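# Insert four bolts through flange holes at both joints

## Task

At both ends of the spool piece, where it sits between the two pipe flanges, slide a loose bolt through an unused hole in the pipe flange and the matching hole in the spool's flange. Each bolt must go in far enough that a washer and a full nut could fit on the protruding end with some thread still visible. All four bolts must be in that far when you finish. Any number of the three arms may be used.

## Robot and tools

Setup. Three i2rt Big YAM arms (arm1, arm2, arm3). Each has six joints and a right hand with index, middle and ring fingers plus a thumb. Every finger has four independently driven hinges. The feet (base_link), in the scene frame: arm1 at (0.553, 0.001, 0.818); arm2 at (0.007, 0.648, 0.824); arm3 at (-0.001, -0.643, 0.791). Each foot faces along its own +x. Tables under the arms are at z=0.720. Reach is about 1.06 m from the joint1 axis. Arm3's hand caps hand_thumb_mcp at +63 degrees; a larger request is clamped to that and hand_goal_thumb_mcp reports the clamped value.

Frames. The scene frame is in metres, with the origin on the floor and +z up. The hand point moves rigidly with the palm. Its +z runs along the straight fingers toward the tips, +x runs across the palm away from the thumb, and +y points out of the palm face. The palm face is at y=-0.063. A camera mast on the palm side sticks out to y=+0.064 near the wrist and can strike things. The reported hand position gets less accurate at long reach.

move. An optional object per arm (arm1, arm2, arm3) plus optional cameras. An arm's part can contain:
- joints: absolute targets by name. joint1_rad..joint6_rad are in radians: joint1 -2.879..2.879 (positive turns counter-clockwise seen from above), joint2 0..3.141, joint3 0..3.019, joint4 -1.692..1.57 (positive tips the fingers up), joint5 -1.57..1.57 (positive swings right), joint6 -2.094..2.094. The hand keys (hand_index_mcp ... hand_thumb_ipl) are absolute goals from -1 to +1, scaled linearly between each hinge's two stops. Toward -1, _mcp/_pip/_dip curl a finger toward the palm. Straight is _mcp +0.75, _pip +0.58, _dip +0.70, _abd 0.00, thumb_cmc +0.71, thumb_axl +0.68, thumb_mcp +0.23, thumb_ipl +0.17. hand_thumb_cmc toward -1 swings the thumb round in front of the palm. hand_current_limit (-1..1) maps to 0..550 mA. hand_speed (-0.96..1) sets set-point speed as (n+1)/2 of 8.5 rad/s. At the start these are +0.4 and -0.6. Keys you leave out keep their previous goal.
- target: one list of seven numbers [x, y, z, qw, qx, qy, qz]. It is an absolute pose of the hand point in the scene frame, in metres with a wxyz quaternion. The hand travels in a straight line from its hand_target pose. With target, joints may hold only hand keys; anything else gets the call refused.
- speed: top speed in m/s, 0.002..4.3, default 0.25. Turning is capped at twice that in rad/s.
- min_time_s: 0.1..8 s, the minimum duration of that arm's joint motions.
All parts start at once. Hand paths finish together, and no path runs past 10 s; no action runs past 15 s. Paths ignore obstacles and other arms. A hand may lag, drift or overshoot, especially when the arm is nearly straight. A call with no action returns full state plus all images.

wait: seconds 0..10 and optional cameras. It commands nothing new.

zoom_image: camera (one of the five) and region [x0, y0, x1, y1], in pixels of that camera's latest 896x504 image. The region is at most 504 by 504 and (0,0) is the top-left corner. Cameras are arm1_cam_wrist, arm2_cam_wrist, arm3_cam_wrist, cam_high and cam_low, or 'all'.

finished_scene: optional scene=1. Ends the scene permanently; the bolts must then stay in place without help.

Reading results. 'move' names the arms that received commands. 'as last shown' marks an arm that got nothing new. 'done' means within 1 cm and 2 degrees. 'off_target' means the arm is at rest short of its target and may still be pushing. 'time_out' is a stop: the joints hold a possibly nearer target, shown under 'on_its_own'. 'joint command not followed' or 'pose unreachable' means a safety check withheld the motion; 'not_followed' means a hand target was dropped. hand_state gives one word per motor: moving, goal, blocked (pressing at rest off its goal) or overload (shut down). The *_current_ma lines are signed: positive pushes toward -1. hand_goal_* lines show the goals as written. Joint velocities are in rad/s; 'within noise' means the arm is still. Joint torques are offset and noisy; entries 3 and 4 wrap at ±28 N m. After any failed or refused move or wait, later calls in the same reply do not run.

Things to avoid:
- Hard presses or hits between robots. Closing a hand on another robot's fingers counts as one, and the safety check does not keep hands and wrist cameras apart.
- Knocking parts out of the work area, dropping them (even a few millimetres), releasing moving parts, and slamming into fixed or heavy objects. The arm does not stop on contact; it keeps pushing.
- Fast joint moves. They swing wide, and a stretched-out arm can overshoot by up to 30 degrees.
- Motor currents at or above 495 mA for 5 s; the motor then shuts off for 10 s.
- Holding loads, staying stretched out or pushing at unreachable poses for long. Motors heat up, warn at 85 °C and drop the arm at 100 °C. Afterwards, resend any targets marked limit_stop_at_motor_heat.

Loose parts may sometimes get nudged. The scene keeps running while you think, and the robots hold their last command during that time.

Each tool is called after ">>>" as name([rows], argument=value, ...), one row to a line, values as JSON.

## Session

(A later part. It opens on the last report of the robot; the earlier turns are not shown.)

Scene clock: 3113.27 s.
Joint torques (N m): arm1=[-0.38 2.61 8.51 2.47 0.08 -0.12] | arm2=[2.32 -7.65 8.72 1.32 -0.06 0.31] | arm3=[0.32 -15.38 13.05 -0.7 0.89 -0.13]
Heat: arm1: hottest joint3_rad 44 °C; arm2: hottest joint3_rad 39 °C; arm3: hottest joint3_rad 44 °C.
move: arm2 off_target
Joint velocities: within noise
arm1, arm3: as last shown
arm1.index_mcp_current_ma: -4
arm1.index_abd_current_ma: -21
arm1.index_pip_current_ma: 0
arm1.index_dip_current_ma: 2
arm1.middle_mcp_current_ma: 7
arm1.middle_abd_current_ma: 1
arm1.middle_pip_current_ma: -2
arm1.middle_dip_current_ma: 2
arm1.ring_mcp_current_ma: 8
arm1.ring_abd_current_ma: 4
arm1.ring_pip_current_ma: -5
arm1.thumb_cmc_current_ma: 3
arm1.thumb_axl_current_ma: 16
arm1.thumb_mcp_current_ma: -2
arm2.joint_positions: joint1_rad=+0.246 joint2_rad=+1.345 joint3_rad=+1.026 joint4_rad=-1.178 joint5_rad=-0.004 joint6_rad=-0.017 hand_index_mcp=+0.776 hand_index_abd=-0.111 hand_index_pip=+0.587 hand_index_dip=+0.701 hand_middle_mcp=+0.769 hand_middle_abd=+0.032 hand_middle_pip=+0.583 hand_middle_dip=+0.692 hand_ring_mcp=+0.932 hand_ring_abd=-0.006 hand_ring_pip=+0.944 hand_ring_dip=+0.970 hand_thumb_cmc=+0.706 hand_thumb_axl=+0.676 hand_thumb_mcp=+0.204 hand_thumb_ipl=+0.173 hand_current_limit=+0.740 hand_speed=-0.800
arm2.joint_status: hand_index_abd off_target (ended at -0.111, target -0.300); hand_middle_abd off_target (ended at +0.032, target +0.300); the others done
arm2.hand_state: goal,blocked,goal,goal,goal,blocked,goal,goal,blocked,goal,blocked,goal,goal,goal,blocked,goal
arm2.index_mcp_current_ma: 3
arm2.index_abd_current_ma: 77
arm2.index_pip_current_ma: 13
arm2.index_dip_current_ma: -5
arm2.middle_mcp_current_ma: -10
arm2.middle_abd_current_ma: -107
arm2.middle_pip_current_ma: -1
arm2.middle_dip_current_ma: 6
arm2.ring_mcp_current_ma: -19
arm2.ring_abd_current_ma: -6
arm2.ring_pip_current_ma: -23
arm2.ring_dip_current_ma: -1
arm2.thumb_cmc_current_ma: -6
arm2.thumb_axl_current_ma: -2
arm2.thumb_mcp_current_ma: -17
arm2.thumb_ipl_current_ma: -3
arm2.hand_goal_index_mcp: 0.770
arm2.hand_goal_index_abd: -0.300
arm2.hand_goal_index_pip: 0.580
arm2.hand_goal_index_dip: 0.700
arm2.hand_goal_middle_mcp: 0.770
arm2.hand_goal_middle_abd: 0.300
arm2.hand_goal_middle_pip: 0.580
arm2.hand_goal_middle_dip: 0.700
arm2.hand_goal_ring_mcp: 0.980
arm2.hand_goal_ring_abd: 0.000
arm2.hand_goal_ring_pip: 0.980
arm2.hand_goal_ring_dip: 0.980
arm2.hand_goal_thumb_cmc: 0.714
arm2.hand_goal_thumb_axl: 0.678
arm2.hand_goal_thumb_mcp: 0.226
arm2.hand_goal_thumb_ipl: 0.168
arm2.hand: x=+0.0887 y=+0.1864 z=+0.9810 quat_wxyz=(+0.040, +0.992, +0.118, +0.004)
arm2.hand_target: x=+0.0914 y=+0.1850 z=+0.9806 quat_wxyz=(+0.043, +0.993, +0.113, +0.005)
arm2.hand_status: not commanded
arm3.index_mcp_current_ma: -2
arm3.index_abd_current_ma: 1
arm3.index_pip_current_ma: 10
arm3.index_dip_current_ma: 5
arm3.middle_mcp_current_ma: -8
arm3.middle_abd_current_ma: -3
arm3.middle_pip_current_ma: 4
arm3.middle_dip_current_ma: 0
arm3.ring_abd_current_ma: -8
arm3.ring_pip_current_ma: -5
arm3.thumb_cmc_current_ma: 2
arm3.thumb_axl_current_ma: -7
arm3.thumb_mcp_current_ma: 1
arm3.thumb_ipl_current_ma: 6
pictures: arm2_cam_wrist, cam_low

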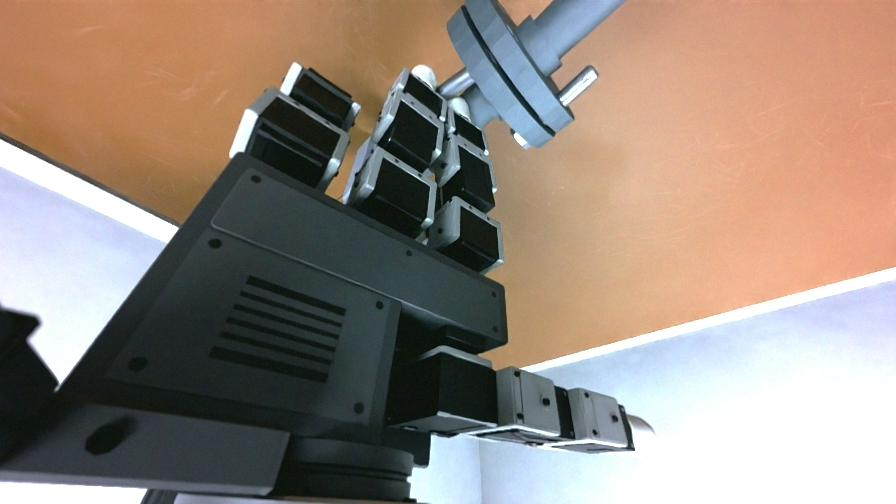

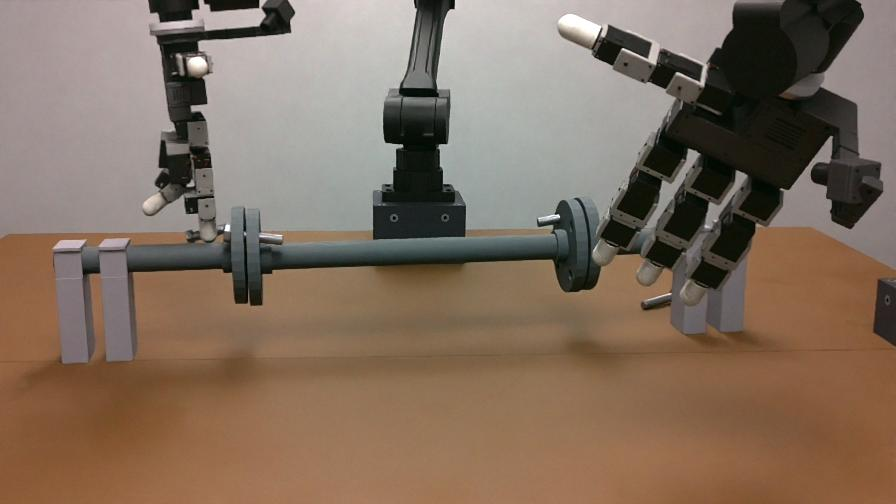

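>>> move(arm2={"joints": {"hand_index_abd": -0.85, "hand_middle_abd": 0.8}}, cameras=["cam_low", "arm2_cam_wrist"])

>>> zoom_image(camera="cam_low", region=[165, 180, 265, 255])

>>> zoom_image(camera="arm2_cam_wrist", region=[400, 0, 620, 150])

Scene clock: 3123.17 s.
Joint torques (N m): arm1=[-0.32 2.61 8.5 2.45 0.09 -0.12] | arm2=[2.32 -7.71 8.7 1.32 -0.06 0.3] | arm3=[0.32 -15.33 13.07 -0.7 0.89 -0.13]
Heat: arm1: hottest joint3_rad 44 °C; arm2: hottest joint3_rad 39 °C; arm3: hottest joint3_rad 44 °C.
move: arm2 off_target
Joint velocities: within noise
arm1, arm3: as last shown
arm1.index_mcp_current_ma: 11
arm1.index_abd_current_ma: 0
arm1.index_pip_current_ma: 19
arm1.index_dip_current_ma: -2
arm1.middle_mcp_current_ma: -4
arm1.middle_abd_current_ma: -29
arm1.middle_dip_current_ma: -14
arm1.ring_mcp_current_ma: 13
arm1.ring_abd_current_ma: 3
arm1.ring_pip_current_ma: 2
arm1.ring_dip_current_ma: -14
arm1.thumb_cmc_current_ma: 12
arm1.thumb_axl_current_ma: -7
arm1.thumb_mcp_current_ma: 0
arm1.thumb_ipl_current_ma: -9
arm2.joint_positions: joint1_rad=+0.246 joint2_rad=+1.345 joint3_rad=+1.026 joint4_rad=-1.178 joint5_rad=-0.004 joint6_rad=-0.017 hand_index_mcp=+0.776 hand_index_abd=-0.109 hand_index_pip=+0.587 hand_index_dip=+0.700 hand_middle_mcp=+0.769 hand_middle_abd=+0.040 hand_middle_pip=+0.584 hand_middle_dip=+0.692 hand_ring_mcp=+0.932 hand_ring_abd=-0.006 hand_ring_pip=+0.944 hand_ring_dip=+0.970 hand_thumb_cmc=+0.706 hand_thumb_axl=+0.676 hand_thumb_mcp=+0.204 hand_thumb_ipl=+0.173 hand_current_limit=+0.740 hand_speed=-0.800
arm2.joint_status: hand_index_abd off_target (ended at -0.109, target -0.850); hand_middle_abd off_target (ended at +0.040, target +0.800)
arm2.hand_state: goal,blocked,goal,goal,goal,blocked,goal,goal,blocked,goal,blocked,goal,goal,goal,blocked,goal
arm2.index_mcp_current_ma: 8
arm2.index_abd_current_ma: 400
arm2.index_pip_current_ma: 11
arm2.index_dip_current_ma: -7
arm2.middle_mcp_current_ma: -17
arm2.middle_abd_current_ma: -408
arm2.middle_pip_current_ma: -2
arm2.middle_dip_current_ma: 5
arm2.ring_mcp_current_ma: -22
arm2.ring_abd_current_ma: -3
arm2.ring_pip_current_ma: -22
arm2.ring_dip_current_ma: -2
arm2.thumb_cmc_current_ma: -6
arm2.thumb_axl_current_ma: -3
arm2.thumb_mcp_current_ma: -23
arm2.thumb_ipl_current_ma: -6
arm2.hand_goal_index_mcp: 0.770
arm2.hand_goal_index_abd: -0.850
arm2.hand_goal_index_pip: 0.580
arm2.hand_goal_index_dip: 0.700
arm2.hand_goal_middle_mcp: 0.770
arm2.hand_goal_middle_abd: 0.800
arm2.hand_goal_middle_pip: 0.580
arm2.hand_goal_middle_dip: 0.700
arm2.hand_goal_ring_mcp: 0.980
arm2.hand_goal_ring_abd: 0.000
arm2.hand_goal_ring_pip: 0.980
arm2.hand_goal_ring_dip: 0.980
arm2.hand_goal_thumb_cmc: 0.714
arm2.hand_goal_thumb_axl: 0.678
arm2.hand_goal_thumb_mcp: 0.226
arm2.hand_goal_thumb_ipl: 0.168
arm2.hand: x=+0.0887 y=+0.1864 z=+0.9810 quat_wxyz=(+0.040, +0.992, +0.117, +0.004)
arm2.hand_target: x=+0.0914 y=+0.1850 z=+0.9806 quat_wxyz=(+0.043, +0.993, +0.113, +0.005)
arm2.hand_status: not commanded
arm3.index_mcp_current_ma: -3
arm3.index_abd_current_ma: 0
arm3.index_pip_current_ma: 12
arm3.index_dip_current_ma: 8
arm3.middle_mcp_current_ma: -13
arm3.middle_abd_current_ma: 1
arm3.middle_dip_current_ma: 2
arm3.ring_mcp_current_ma: -3
arm3.ring_pip_current_ma: -11
arm3.ring_dip_current_ma: 3
arm3.thumb_cmc_current_ma: 0
arm3.thumb_axl_current_ma: -4
arm3.thumb_mcp_current_ma: 8
arm3.thumb_ipl_current_ma: 1
pictures: arm2_cam_wrist, cam_low

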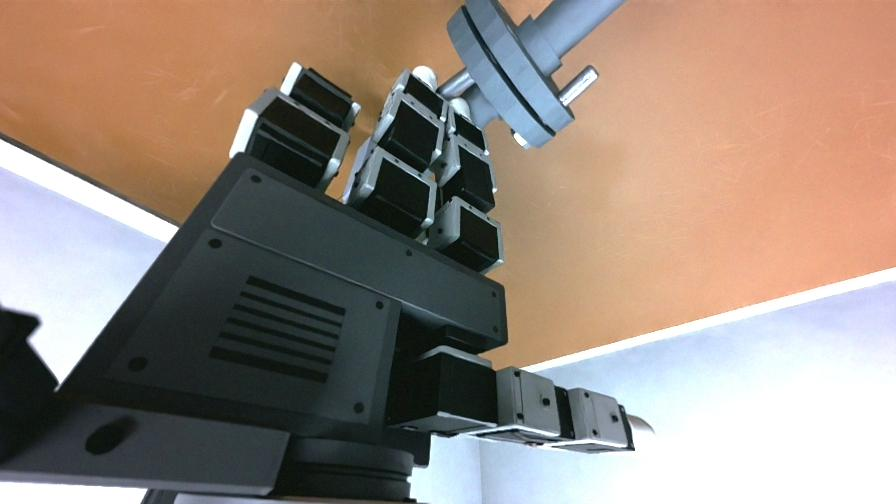

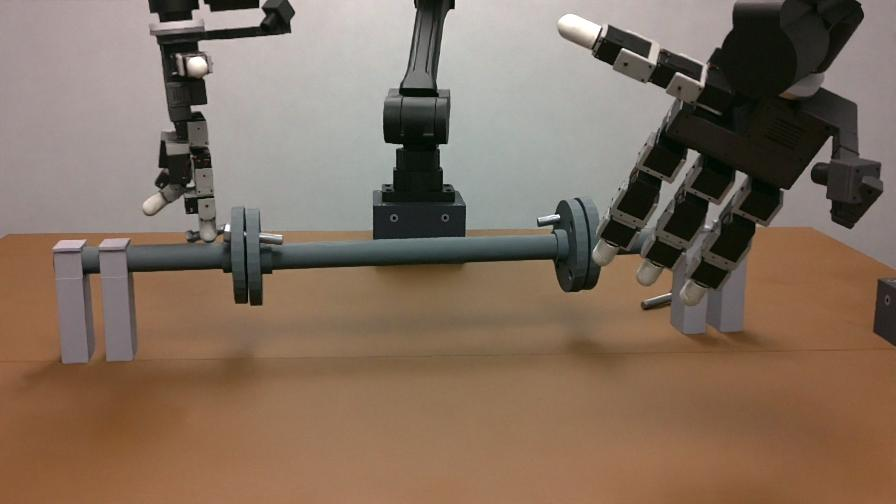

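Scaled by 5.040.

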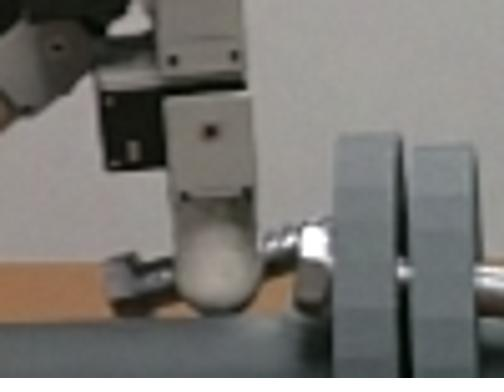

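Scaled by 2.291.

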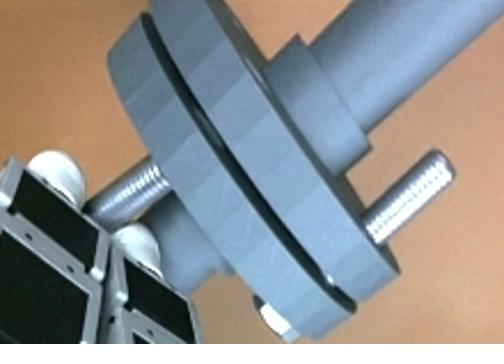

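>>> move(arm2={"target": [0.0914, 0.171, 1.006, 0.0433, 0.9926, 0.1131, 0.0049], "speed": 0.04}, cameras=["cam_low", "arm2_cam_wrist"])

>>> zoom_image(camera="cam_low", region=[165, 180, 265, 255])

>>> zoom_image(camera="arm2_cam_wrist", region=[400, 0, 620, 150])

Scene clock: 3138.73 s.
Joint torques (N m): arm1=[-0.38 2.61 8.51 2.47 0.08 -0.12] | arm2=[1.67 -7.12 12.48 0.44 -0.08 0.21] | arm3=[0.38 -15.27 13.04 -0.72 0.89 -0.13]
Heat: arm1: hottest joint3_rad 44 °C; arm2: hottest joint3_rad 38 °C; arm3: hottest joint3_rad 44 °C.
move: arm2 off_target
Joint velocities: within noise
arm1, arm3: as last shown
arm1.index_mcp_current_ma: 7
arm1.index_abd_current_ma: -2
arm1.index_pip_current_ma: 0
arm1.index_dip_current_ma: -3
arm1.middle_mcp_current_ma: 9
arm1.middle_abd_current_ma: 3
arm1.middle_pip_current_ma: -3
arm1.middle_dip_current_ma: 4
arm1.ring_mcp_current_ma: 15
arm1.ring_abd_current_ma: 18
arm1.ring_pip_current_ma: 4
arm1.ring_dip_current_ma: -7
arm1.thumb_cmc_current_ma: 16
arm1.thumb_axl_current_ma: 3
arm1.thumb_mcp_current_ma: 18
arm1.thumb_ipl_current_ma: -16
arm2.joint_positions: joint1_rad=+0.246 joint2_rad=+1.350 joint3_rad=+1.065 joint4_rad=-1.227 joint5_rad=-0.004 joint6_rad=-0.017 hand_index_mcp=+0.767 hand_index_abd=-0.109 hand_index_pip=+0.591 hand_index_dip=+0.702 hand_middle_mcp=+0.759 hand_middle_abd=+0.043 hand_middle_pip=+0.582 hand_middle_dip=+0.698 hand_ring_mcp=+0.932 hand_ring_abd=-0.006 hand_ring_pip=+0.944 hand_ring_dip=+0.970 hand_thumb_cmc=+0.706 hand_thumb_axl=+0.676 hand_thumb_mcp=+0.204 hand_thumb_ipl=+0.173 hand_current_limit=+0.740 hand_speed=-0.800
arm2.joint_status: not commanded
arm2.hand_state: goal,blocked,goal,goal,goal,blocked,goal,goal,blocked,goal,blocked,goal,goal,goal,blocked,goal
arm2.index_mcp_current_ma: 3
arm2.index_abd_current_ma: 397
arm2.index_pip_current_ma: 9
arm2.index_dip_current_ma: -9
arm2.middle_mcp_current_ma: -8
arm2.middle_abd_current_ma: -408
arm2.middle_pip_current_ma: 3
arm2.middle_dip_current_ma: 10
arm2.ring_mcp_current_ma: -17
arm2.ring_abd_current_ma: -5
arm2.ring_pip_current_ma: -19
arm2.ring_dip_current_ma: -3
arm2.thumb_cmc_current_ma: -13
arm2.thumb_axl_current_ma: -2
arm2.thumb_mcp_current_ma: -16
arm2.thumb_ipl_current_ma: -3
arm2.hand_goal_index_mcp: 0.770
arm2.hand_goal_index_abd: -0.850
arm2.hand_goal_index_pip: 0.580
arm2.hand_goal_index_dip: 0.700
arm2.hand_goal_middle_mcp: 0.770
arm2.hand_goal_middle_abd: 0.800
arm2.hand_goal_middle_pip: 0.580
arm2.hand_goal_middle_dip: 0.700
arm2.hand_goal_ring_mcp: 0.980
arm2.hand_goal_ring_abd: 0.000
arm2.hand_goal_ring_pip: 0.980
arm2.hand_goal_ring_dip: 0.980
arm2.hand_goal_thumb_cmc: 0.714
arm2.hand_goal_thumb_axl: 0.678
arm2.hand_goal_thumb_mcp: 0.226
arm2.hand_goal_thumb_ipl: 0.168
arm2.hand: x=+0.0892 y=+0.1843 z=+0.9922 quat_wxyz=(+0.032, +0.993, +0.117, +0.004)
arm2.hand_target: x=+0.0913 y=+0.1716 z=+1.0061 quat_wxyz=(+0.044, +0.993, +0.113, +0.005)
arm2.hand_status: off_target (0.019 m and 1.3 deg from the pose sent, 0.030 m and 0.7 deg at the start)
arm3.index_abd_current_ma: 6
arm3.index_pip_current_ma: 8
arm3.index_dip_current_ma: 5
arm3.middle_mcp_current_ma: -9
arm3.middle_abd_current_ma: 5
arm3.middle_pip_current_ma: 2
arm3.ring_pip_current_ma: -5
arm3.ring_dip_current_ma: -1
arm3.thumb_cmc_current_ma: 8
arm3.thumb_axl_current_ma: -7
arm3.thumb_mcp_current_ma: 7
arm3.thumb_ipl_current_ma: 3
pictures: arm2_cam_wrist, cam_low

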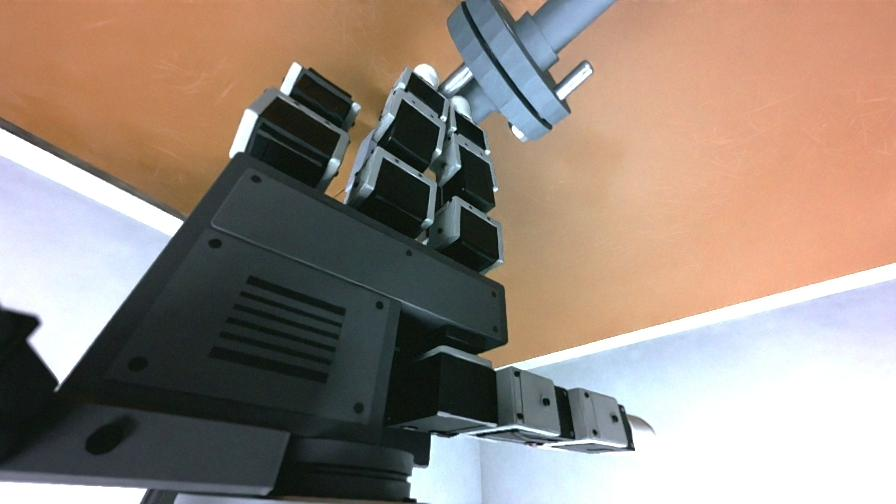

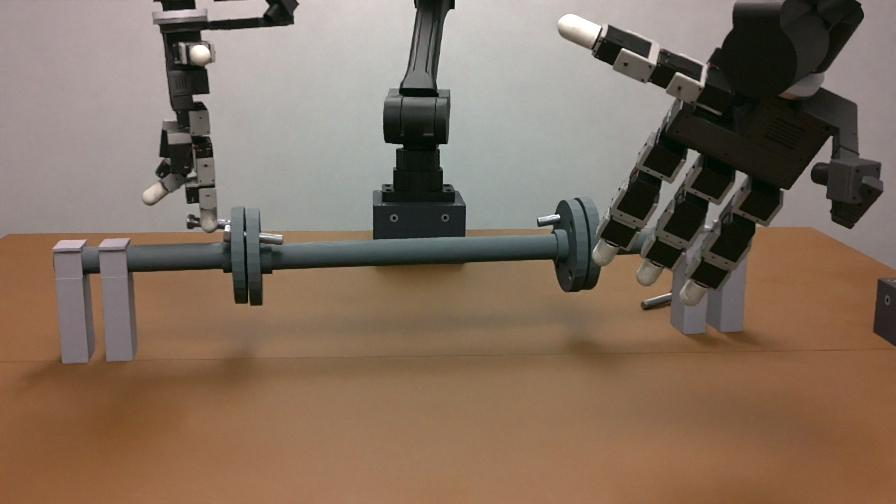

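Scaled by 5.040.

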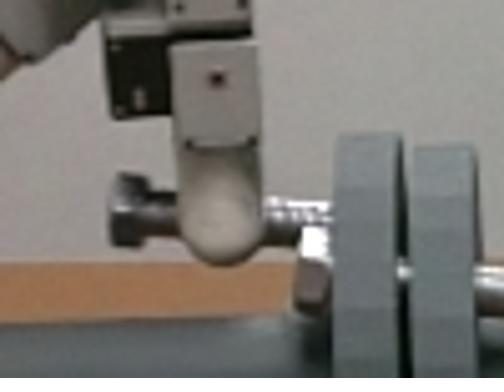

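Scaled by 2.291.

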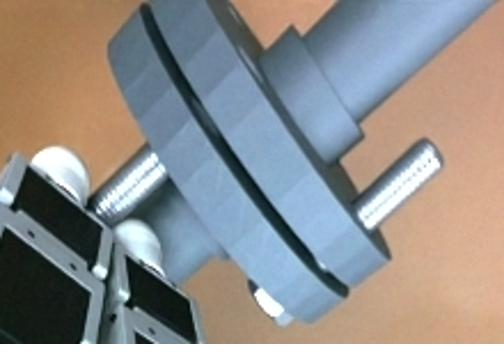

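>>> move(arm2={"joints": {"joint1_rad": 0.2365, "joint2_rad": 1.387, "joint3_rad": 1.1285, "joint4_rad": -1.212}, "min_time_s": 1.2}, cameras=["cam_low", "arm2_cam_wrist", "cam_high"])

>>> zoom_image(camera="cam_low", region=[165, 180, 265, 255])

>>> zoom_image(camera="cam_high", region=[345, 222, 395, 262])

>>> zoom_image(camera="arm2_cam_wrist", region=[400, 0, 620, 150])

Scene clock: 3156.93 s.
Joint torques (N m): arm1=[-0.32 2.55 8.53 2.47 0.09 -0.12] | arm2=[1.14 -7.41 12.74 1.39 -0.08 0.2] | arm3=[0.38 -15.33 13.04 -0.7 0.89 -0.13]
Heat: arm1: hottest joint3_rad 44 °C; arm2: hottest joint3_rad 40 °C; arm3: hottest joint3_rad 44 °C.
move: arm2 done
Joint velocities: within noise
arm1.joint_positions: joint1_rad=-0.143 joint2_rad=+0.611 joint3_rad=+1.333 joint4_rad=-1.370 joint5_rad=-0.068 joint6_rad=+1.161 hand_index_mcp=+0.753 hand_index_abd=+0.000 hand_index_pip=+0.577 hand_index_dip=+0.696 hand_middle_mcp=+0.753 hand_middle_abd=+0.000 hand_middle_pip=+0.577 hand_middle_dip=+0.696 hand_ring_mcp=+0.754 hand_ring_abd=+0.000 hand_ring_pip=+0.577 hand_ring_dip=+0.696 hand_thumb_cmc=+0.714 hand_thumb_axl=+0.677 hand_thumb_mcp=+0.225 hand_thumb_ipl=+0.168 hand_current_limit=+0.400 hand_speed=-0.600
arm1.joint_status: not commanded
arm1.hand_state: goal,goal,goal,goal,goal,goal,goal,goal,goal,goal,goal,goal,goal,goal,goal,goal
arm1.index_mcp_current_ma: 2
arm1.index_abd_current_ma: 21
arm1.index_pip_current_ma: -7
arm1.index_dip_current_ma: 14
arm1.middle_mcp_current_ma: -4
arm1.middle_abd_current_ma: 6
arm1.middle_pip_current_ma: -9
arm1.middle_dip_current_ma: -8
arm1.ring_mcp_current_ma: 4
arm1.ring_abd_current_ma: 7
arm1.ring_pip_current_ma: 4
arm1.ring_dip_current_ma: 6
arm1.thumb_cmc_current_ma: 8
arm1.thumb_axl_current_ma: 10
arm1.thumb_mcp_current_ma: 3
arm1.thumb_ipl_current_ma: -10
arm1.hand_goal_index_mcp: 0.754
arm1.hand_goal_index_abd: 0.000
arm1.hand_goal_index_pip: 0.576
arm1.hand_goal_index_dip: 0.696
arm1.hand_goal_middle_mcp: 0.754
arm1.hand_goal_middle_abd: 0.000
arm1.hand_goal_middle_pip: 0.576
arm1.hand_goal_middle_dip: 0.696
arm1.hand_goal_ring_mcp: 0.754
arm1.hand_goal_ring_abd: 0.000
arm1.hand_goal_ring_pip: 0.576
arm1.hand_goal_ring_dip: 0.696
arm1.hand_goal_thumb_cmc: 0.714
arm1.hand_goal_thumb_axl: 0.678
arm1.hand_goal_thumb_mcp: 0.226
arm1.hand_goal_thumb_ipl: 0.168
arm1.hand: x=+0.3141 y=+0.0975 z=+1.3322 quat_wxyz=(+0.435, +0.150, -0.883, -0.092)
arm1.hand_target: x=+0.3163 y=+0.0987 z=+1.3429 quat_wxyz=(+0.445, +0.147, -0.878, -0.096)
arm1.hand_status: not commanded
arm2.joint_positions: joint1_rad=+0.243 joint2_rad=+1.375 joint3_rad=+1.082 joint4_rad=-1.226 joint5_rad=-0.004 joint6_rad=-0.017 hand_index_mcp=+0.772 hand_index_abd=-0.109 hand_index_pip=+0.592 hand_index_dip=+0.703 hand_middle_mcp=+0.763 hand_middle_abd=+0.043 hand_middle_pip=+0.584 hand_middle_dip=+0.698 hand_ring_mcp=+0.932 hand_ring_abd=-0.006 hand_ring_pip=+0.944 hand_ring_dip=+0.970 hand_thumb_cmc=+0.706 hand_thumb_axl=+0.676 hand_thumb_mcp=+0.204 hand_thumb_ipl=+0.173 hand_current_limit=+0.740 hand_speed=-0.800
arm2.joint_status: all done
arm2.hand_state: goal,blocked,goal,goal,goal,blocked,goal,goal,blocked,goal,blocked,goal,goal,goal,blocked,goal
arm2.index_mcp_current_ma: 10
arm2.index_abd_current_ma: 404
arm2.index_pip_current_ma: 6
arm2.index_dip_current_ma: -5
arm2.middle_mcp_current_ma: -17
arm2.middle_abd_current_ma: -400
arm2.middle_pip_current_ma: 1
arm2.middle_dip_current_ma: 10
arm2.ring_mcp_current_ma: -25
arm2.ring_abd_current_ma: -11
arm2.ring_pip_current_ma: -20
arm2.ring_dip_current_ma: -3
arm2.thumb_cmc_current_ma: -11
arm2.thumb_axl_current_ma: 0
arm2.thumb_mcp_current_ma: -18
arm2.thumb_ipl_current_ma: -4
arm2.hand_goal_index_mcp: 0.770
arm2.hand_goal_index_abd: -0.850
arm2.hand_goal_index_pip: 0.580
arm2.hand_goal_index_dip: 0.700
arm2.hand_goal_middle_mcp: 0.770
arm2.hand_goal_middle_abd: 0.800
arm2.hand_goal_middle_pip: 0.580
arm2.hand_goal_middle_dip: 0.700
arm2.hand_goal_ring_mcp: 0.980
arm2.hand_goal_ring_abd: 0.000
arm2.hand_goal_ring_pip: 0.980
arm2.hand_goal_ring_dip: 0.980
arm2.hand_goal_thumb_cmc: 0.714
arm2.hand_goal_thumb_axl: 0.678
arm2.hand_goal_thumb_mcp: 0.226
arm2.hand_goal_thumb_ipl: 0.168
arm2.hand: x=+0.0894 y=+0.1768 z=+0.9893 quat_wxyz=(+0.030, +0.993, +0.116, +0.003)
arm2.hand_target: x=+0.0896 y=+0.1573 z=+1.0069 quat_wxyz=(+0.053, +0.993, +0.108, +0.006)
arm2.hand_status: not commanded
arm3.joint_positions: joint1_rad=+0.795 joint2_rad=+1.802 joint3_rad=+1.581 joint4_rad=-1.588 joint5_rad=+0.637 joint6_rad=-0.438 hand_index_mcp=+0.740 hand_index_abd=-0.009 hand_index_pip=+0.571 hand_index_dip=+0.696 hand_middle_mcp=+0.741 hand_middle_abd=-0.008 hand_middle_pip=+0.568 hand_middle_dip=+0.696 hand_ring_mcp=+0.742 hand_ring_abd=-0.007 hand_ring_pip=+0.565 hand_ring_dip=+0.693 hand_thumb_cmc=+0.707 hand_thumb_axl=+0.677 hand_thumb_mcp=+0.220 hand_thumb_ipl=+0.168 hand_current_limit=+0.400 hand_speed=-0.600
arm3.joint_status: not commanded
arm3.hand_state: goal,goal,goal,goal,goal,goal,goal,goal,goal,goal,goal,goal,goal,goal,goal,goal
arm3.index_mcp_current_ma: -2
arm3.index_abd_current_ma: 6
arm3.index_pip_current_ma: 13
arm3.index_dip_current_ma: 13
arm3.middle_mcp_current_ma: -10
arm3.middle_abd_current_ma: 0
arm3.middle_pip_current_ma: 1
arm3.middle_dip_current_ma: 3
arm3.ring_mcp_current_ma: -3
arm3.ring_abd_current_ma: -12
arm3.ring_pip_current_ma: -5
arm3.ring_dip_current_ma: -1
arm3.thumb_cmc_current_ma: 4
arm3.thumb_axl_current_ma: -5
arm3.thumb_mcp_current_ma: 8
arm3.thumb_ipl_current_ma: 3
arm3.hand_goal_index_mcp: 0.754
arm3.hand_goal_index_abd: 0.000
arm3.hand_goal_index_pip: 0.576
arm3.hand_goal_index_dip: 0.696
arm3.hand_goal_middle_mcp: 0.754
arm3.hand_goal_middle_abd: 0.000
arm3.hand_goal_middle_pip: 0.576
arm3.hand_goal_middle_dip: 0.696
arm3.hand_goal_ring_mcp: 0.754
arm3.hand_goal_ring_abd: 0.000
arm3.hand_goal_ring_pip: 0.576
arm3.hand_goal_ring_dip: 0.696
arm3.hand_goal_thumb_cmc: 0.714
arm3.hand_goal_thumb_axl: 0.678
arm3.hand_goal_thumb_mcp: 0.226
arm3.hand_goal_thumb_ipl: 0.168
arm3.hand: x=-0.3545 y=-0.1756 z=+0.9563 quat_wxyz=(+0.326, -0.579, +0.746, -0.053)
arm3.hand_target: x=-0.3657 y=-0.1697 z=+0.9769 quat_wxyz=(+0.325, -0.581, +0.745, -0.035)
arm3.hand_status: not commanded
pictures: arm2_cam_wrist, cam_high, cam_low

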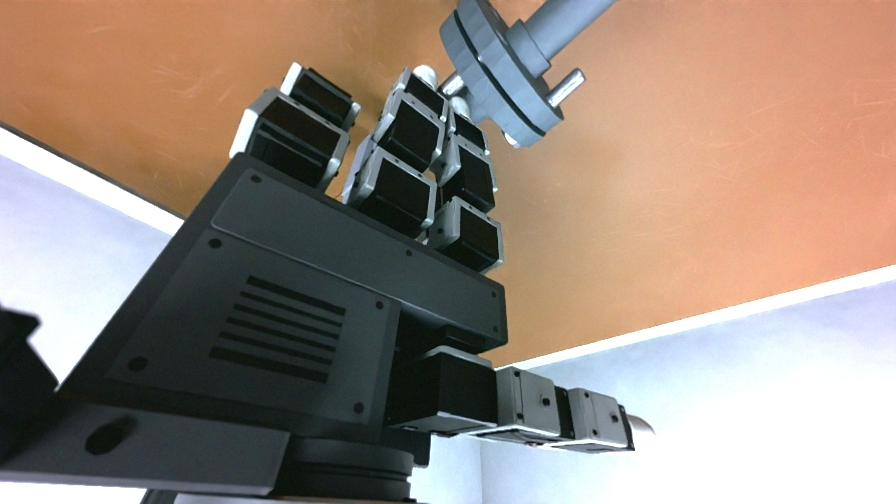

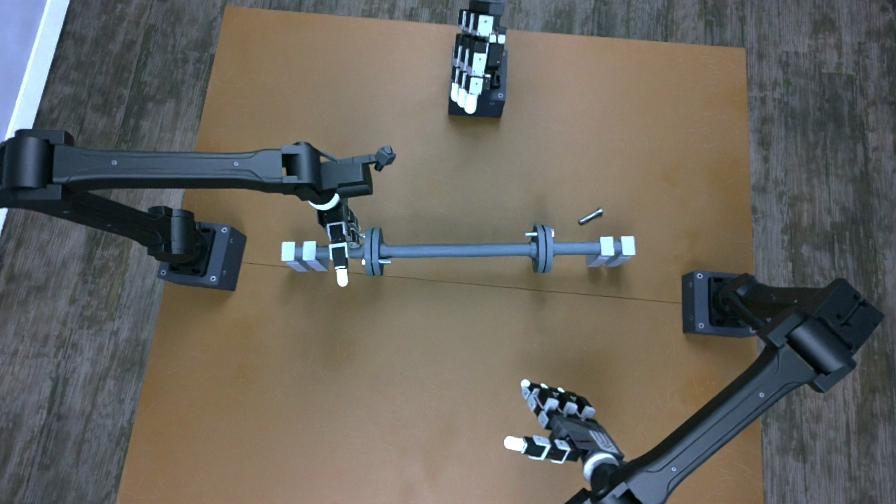

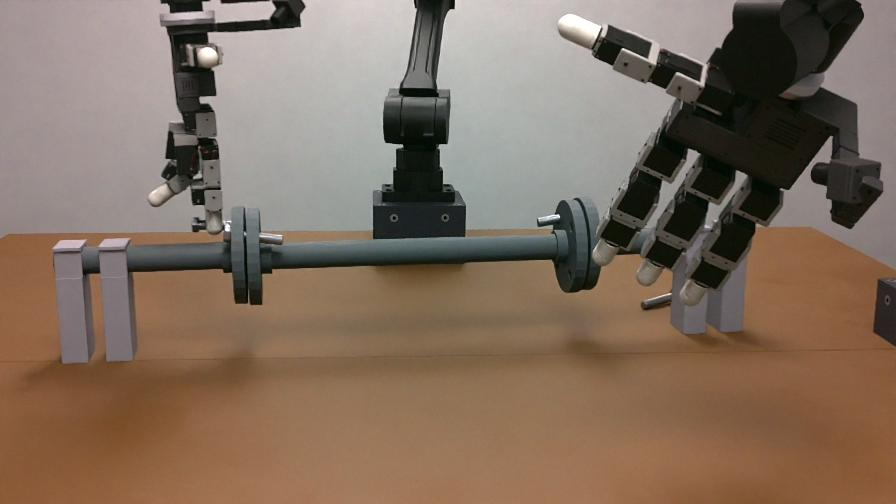

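Scaled by 5.040.

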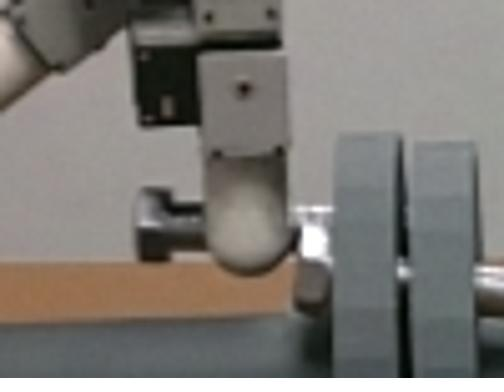

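Scaled by 10.080.

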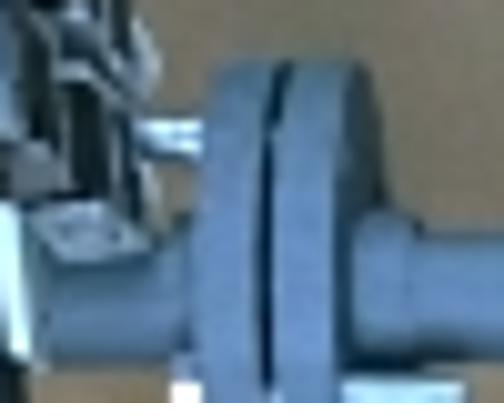

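Scaled by 2.291.

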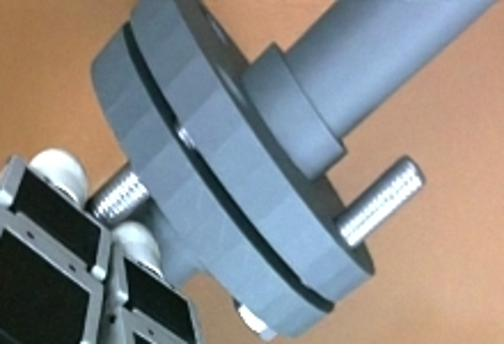

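>>> zoom_image(camera="arm2_cam_wrist", region=[450, 30, 510, 80])

>>> zoom_image(camera="cam_low", region=[220, 205, 260, 245])

Scaled by 8.400.

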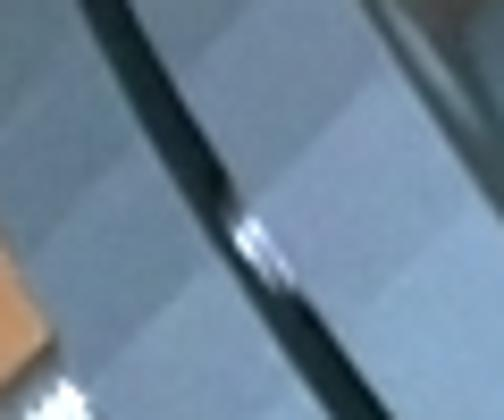

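Scaled by 12.600.

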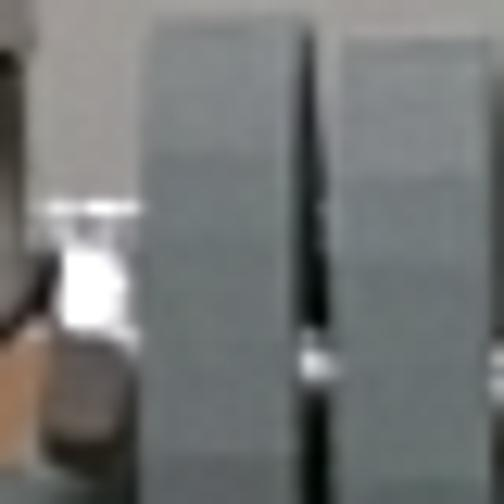

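>>> move(arm2={"joints": {"joint1_rad": 0.2335, "joint2_rad": 1.412, "joint3_rad": 1.1468, "joint4_rad": -1.206}, "min_time_s": 1.2}, cameras=["cam_low", "arm2_cam_wrist", "cam_high"])

>>> zoom_image(camera="cam_low", region=[165, 180, 265, 255])

>>> zoom_image(camera="arm2_cam_wrist", region=[400, 0, 620, 150])

Scene clock: 3171.73 s.
Joint torques (N m): arm1=[-0.38 2.61 8.51 2.47 0.08 -0.12] | arm2=[1.2 -7.59 12.64 1.4 -0.08 0.2] | arm3=[0.38 -15.27 13.05 -0.69 0.89 -0.13]
Heat: arm1: hottest joint3_rad 44 °C; arm2: hottest joint3_rad 42 °C; arm3: hottest joint3_rad 44 °C.
move: arm2 done
Joint velocities: within noise
arm1, arm3: as last shown
arm1.index_mcp_current_ma: 11
arm1.index_abd_current_ma: 16
arm1.index_pip_current_ma: 7
arm1.index_dip_current_ma: -5
arm1.middle_mcp_current_ma: 11
arm1.middle_abd_current_ma: 0
arm1.middle_pip_current_ma: -14
arm1.middle_dip_current_ma: 0
arm1.ring_mcp_current_ma: 8
arm1.ring_abd_current_ma: -1
arm1.ring_pip_current_ma: 14
arm1.ring_dip_current_ma: -4
arm1.thumb_cmc_current_ma: 9
arm1.thumb_axl_current_ma: 20
arm1.thumb_mcp_current_ma: -5
arm1.thumb_ipl_current_ma: 6
arm2.joint_positions: joint1_rad=+0.240 joint2_rad=+1.398 joint3_rad=+1.102 joint4_rad=-1.220 joint5_rad=-0.004 joint6_rad=-0.017 hand_index_mcp=+0.774 hand_index_abd=-0.109 hand_index_pip=+0.592 hand_index_dip=+0.703 hand_middle_mcp=+0.767 hand_middle_abd=+0.044 hand_middle_pip=+0.584 hand_middle_dip=+0.698 hand_ring_mcp=+0.932 hand_ring_abd=-0.006 hand_ring_pip=+0.944 hand_ring_dip=+0.970 hand_thumb_cmc=+0.706 hand_thumb_axl=+0.676 hand_thumb_mcp=+0.204 hand_thumb_ipl=+0.173 hand_current_limit=+0.740 hand_speed=-0.800
arm2.joint_status: all done
arm2.hand_state: goal,blocked,goal,goal,goal,blocked,goal,goal,blocked,goal,blocked,goal,goal,goal,blocked,goal
arm2.index_mcp_current_ma: 2
arm2.index_abd_current_ma: 399
arm2.index_pip_current_ma: 10
arm2.index_dip_current_ma: -5
arm2.middle_mcp_current_ma: -5
arm2.middle_abd_current_ma: -400
arm2.middle_pip_current_ma: 0
arm2.middle_dip_current_ma: 12
arm2.ring_mcp_current_ma: -19
arm2.ring_abd_current_ma: -7
arm2.ring_pip_current_ma: -20
arm2.ring_dip_current_ma: -10
arm2.thumb_cmc_current_ma: -10
arm2.thumb_axl_current_ma: 1
arm2.thumb_mcp_current_ma: -27
arm2.thumb_ipl_current_ma: -6
arm2.hand_goal_index_mcp: 0.770
arm2.hand_goal_index_abd: -0.850
arm2.hand_goal_index_pip: 0.580
arm2.hand_goal_index_dip: 0.700
arm2.hand_goal_middle_mcp: 0.770
arm2.hand_goal_middle_abd: 0.800
arm2.hand_goal_middle_pip: 0.580
arm2.hand_goal_middle_dip: 0.700
arm2.hand_goal_ring_mcp: 0.980
arm2.hand_goal_ring_abd: 0.000
arm2.hand_goal_ring_pip: 0.980
arm2.hand_goal_ring_dip: 0.980
arm2.hand_goal_thumb_cmc: 0.714
arm2.hand_goal_thumb_axl: 0.678
arm2.hand_goal_thumb_mcp: 0.226
arm2.hand_goal_thumb_ipl: 0.168
arm2.hand: x=+0.0899 y=+0.1677 z=+0.9883 quat_wxyz=(+0.031, +0.993, +0.114, +0.003)
arm2.hand_target: x=+0.0901 y=+0.1483 z=+1.0045 quat_wxyz=(+0.053, +0.993, +0.107, +0.006)
arm2.hand_status: not commanded
arm3.index_abd_current_ma: 3
arm3.index_pip_current_ma: 6
arm3.index_dip_current_ma: 5
arm3.middle_mcp_current_ma: -12
arm3.middle_abd_current_ma: 4
arm3.middle_pip_current_ma: 7
arm3.middle_dip_current_ma: -2
arm3.ring_mcp_current_ma: -7
arm3.ring_abd_current_ma: -9
arm3.ring_pip_current_ma: -4
arm3.ring_dip_current_ma: 3
arm3.thumb_cmc_current_ma: 5
arm3.thumb_axl_current_ma: -3
arm3.thumb_mcp_current_ma: 2
arm3.thumb_ipl_current_ma: 2
pictures: arm2_cam_wrist, cam_high, cam_low

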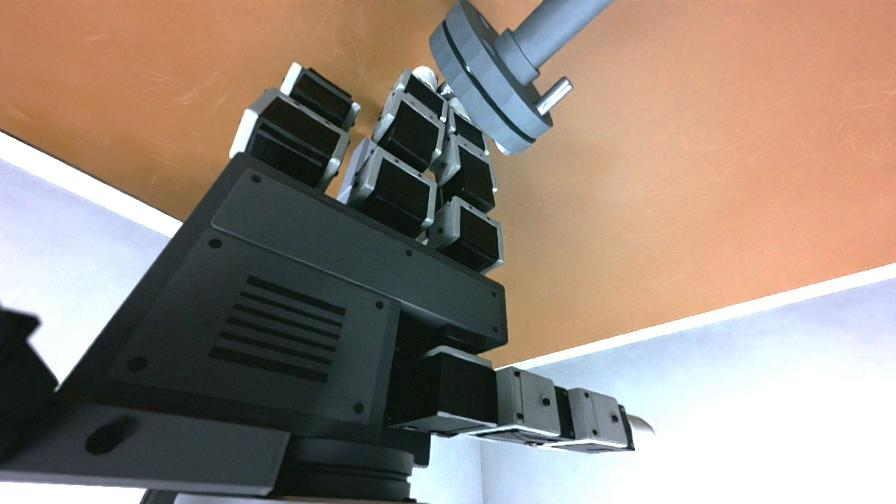

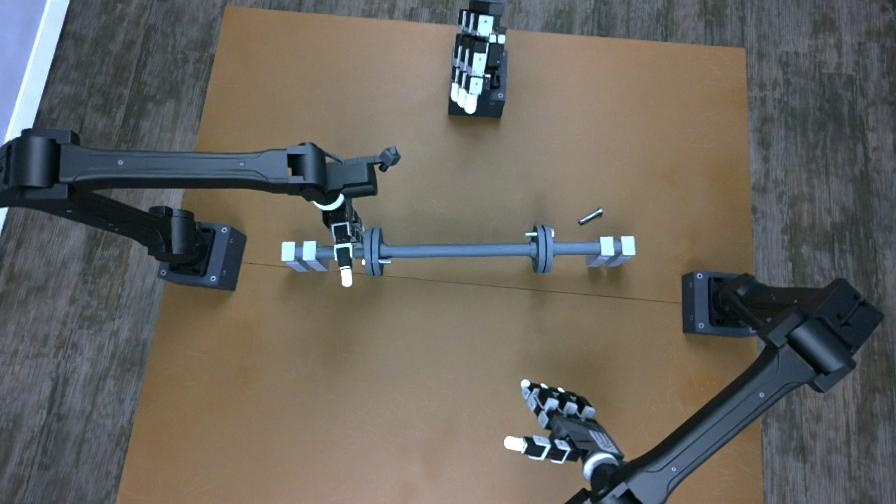

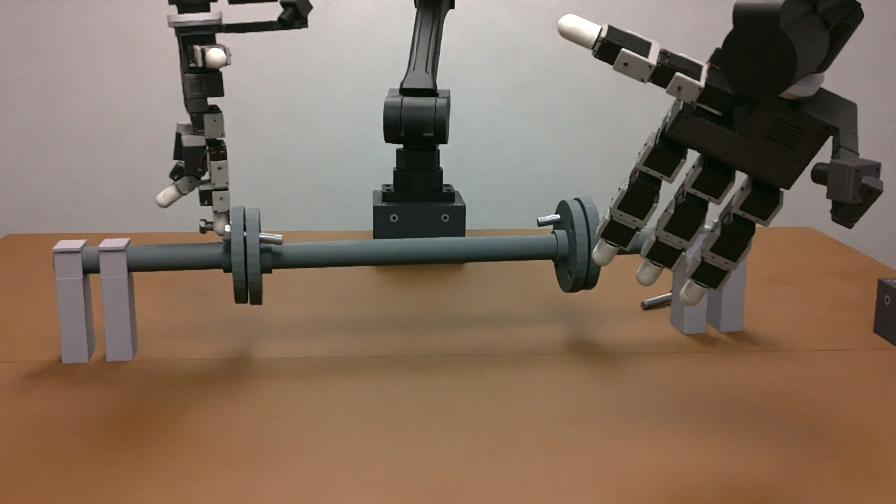

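Scaled by 5.040.

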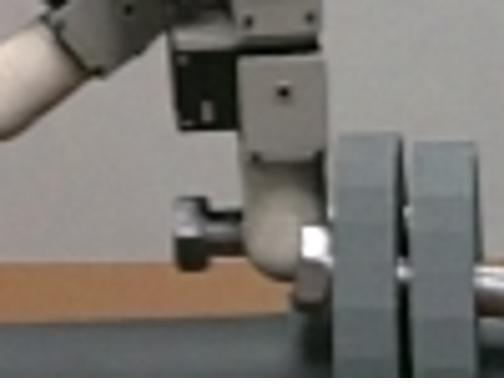

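Scaled by 2.291.

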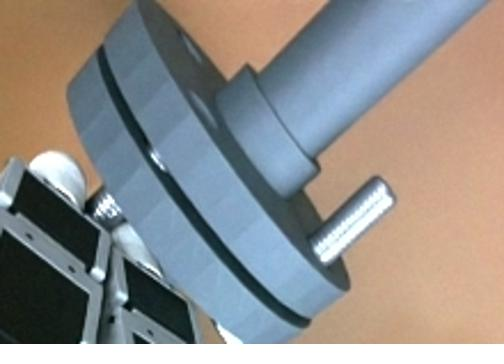

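>>> move(arm2={"joints": {"hand_index_abd": -0.03, "hand_middle_abd": -0.1, "hand_speed": -0.6}}, cameras=["cam_low"])

>>> zoom_image(camera="cam_low", region=[165, 180, 265, 255])

Scene clock: 3200.67 s.
Joint torques (N m): arm1=[-0.38 2.61 8.53 2.45 0.08 -0.12] | arm2=[1.2 -7.65 12.51 1.33 -0.09 0.2] | arm3=[0.38 -15.27 13.05 -0.7 0.89 -0.13]
Heat: arm1: hottest joint3_rad 44 °C; arm2: hottest joint3_rad 40 °C; arm3: hottest joint3_rad 44 °C.
move: arm2 off_target
Joint velocities: within noise
arm1, arm3: as last shown
arm1.index_mcp_current_ma: 6
arm1.index_abd_current_ma: 1
arm1.index_pip_current_ma: -14
arm1.middle_mcp_current_ma: -1
arm1.middle_abd_current_ma: -5
arm1.middle_pip_current_ma: 2
arm1.middle_dip_current_ma: -4
arm1.ring_abd_current_ma: 14
arm1.ring_pip_current_ma: -3
arm1.ring_dip_current_ma: 2
arm1.thumb_axl_current_ma: 0
arm1.thumb_mcp_current_ma: 5
arm1.thumb_ipl_current_ma: -3
arm2.joint_positions: joint1_rad=+0.240 joint2_rad=+1.398 joint3_rad=+1.103 joint4_rad=-1.218 joint5_rad=-0.004 joint6_rad=-0.017 hand_index_mcp=+0.776 hand_index_abd=-0.056 hand_index_pip=+0.592 hand_index_dip=+0.703 hand_middle_mcp=+0.762 hand_middle_abd=-0.078 hand_middle_pip=+0.579 hand_middle_dip=+0.697 hand_ring_mcp=+0.932 hand_ring_abd=-0.006 hand_ring_pip=+0.944 hand_ring_dip=+0.970 hand_thumb_cmc=+0.706 hand_thumb_axl=+0.676 hand_thumb_mcp=+0.204 hand_thumb_ipl=+0.173 hand_current_limit=+0.740 hand_speed=-0.600
arm2.joint_status: hand_index_abd off_target (ended at -0.056, target -0.030); hand_middle_abd off_target (ended at -0.078, target -0.100); the others done
arm2.hand_state: goal,blocked,goal,goal,goal,blocked,goal,goal,blocked,goal,blocked,goal,goal,goal,blocked,goal
arm2.index_mcp_current_ma: 6
arm2.index_abd_current_ma: -1
arm2.index_pip_current_ma: 8
arm2.index_dip_current_ma: -6
arm2.middle_mcp_current_ma: -13
arm2.middle_abd_current_ma: 11
arm2.middle_pip_current_ma: 2
arm2.middle_dip_current_ma: 11
arm2.ring_mcp_current_ma: -19
arm2.ring_abd_current_ma: -4
arm2.ring_pip_current_ma: -24
arm2.ring_dip_current_ma: -6
arm2.thumb_cmc_current_ma: -10
arm2.thumb_axl_current_ma: -2
arm2.thumb_mcp_current_ma: -20
arm2.thumb_ipl_current_ma: -4
arm2.hand_goal_index_mcp: 0.770
arm2.hand_goal_index_abd: -0.030
arm2.hand_goal_index_pip: 0.580
arm2.hand_goal_index_dip: 0.700
arm2.hand_goal_middle_mcp: 0.770
arm2.hand_goal_middle_abd: -0.100
arm2.hand_goal_middle_pip: 0.580
arm2.hand_goal_middle_dip: 0.700
arm2.hand_goal_ring_mcp: 0.980
arm2.hand_goal_ring_abd: 0.000
arm2.hand_goal_ring_pip: 0.980
arm2.hand_goal_ring_dip: 0.980
arm2.hand_goal_thumb_cmc: 0.714
arm2.hand_goal_thumb_axl: 0.678
arm2.hand_goal_thumb_mcp: 0.226
arm2.hand_goal_thumb_ipl: 0.168
arm2.hand: x=+0.0901 y=+0.1667 z=+0.9892 quat_wxyz=(+0.032, +0.993, +0.114, +0.003)
arm2.hand_target: x=+0.0901 y=+0.1483 z=+1.0045 quat_wxyz=(+0.053, +0.993, +0.107, +0.006)
arm2.hand_status: not commanded
arm3.index_mcp_current_ma: 0
arm3.index_abd_current_ma: 6
arm3.index_pip_current_ma: 3
arm3.index_dip_current_ma: 12
arm3.middle_mcp_current_ma: -9
arm3.middle_abd_current_ma: 1
arm3.middle_pip_current_ma: 2
arm3.middle_dip_current_ma: 3
arm3.ring_mcp_current_ma: -2
arm3.ring_abd_current_ma: -6
arm3.ring_pip_current_ma: -9
arm3.ring_dip_current_ma: 5
arm3.thumb_cmc_current_ma: -1
arm3.thumb_ipl_current_ma: 5

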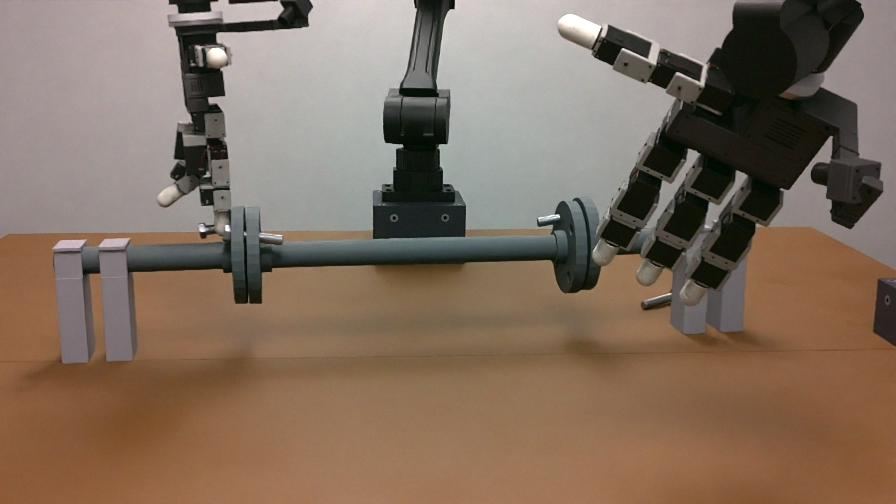

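Scaled by 5.040.

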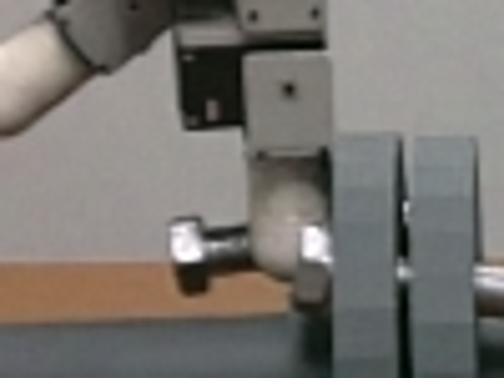

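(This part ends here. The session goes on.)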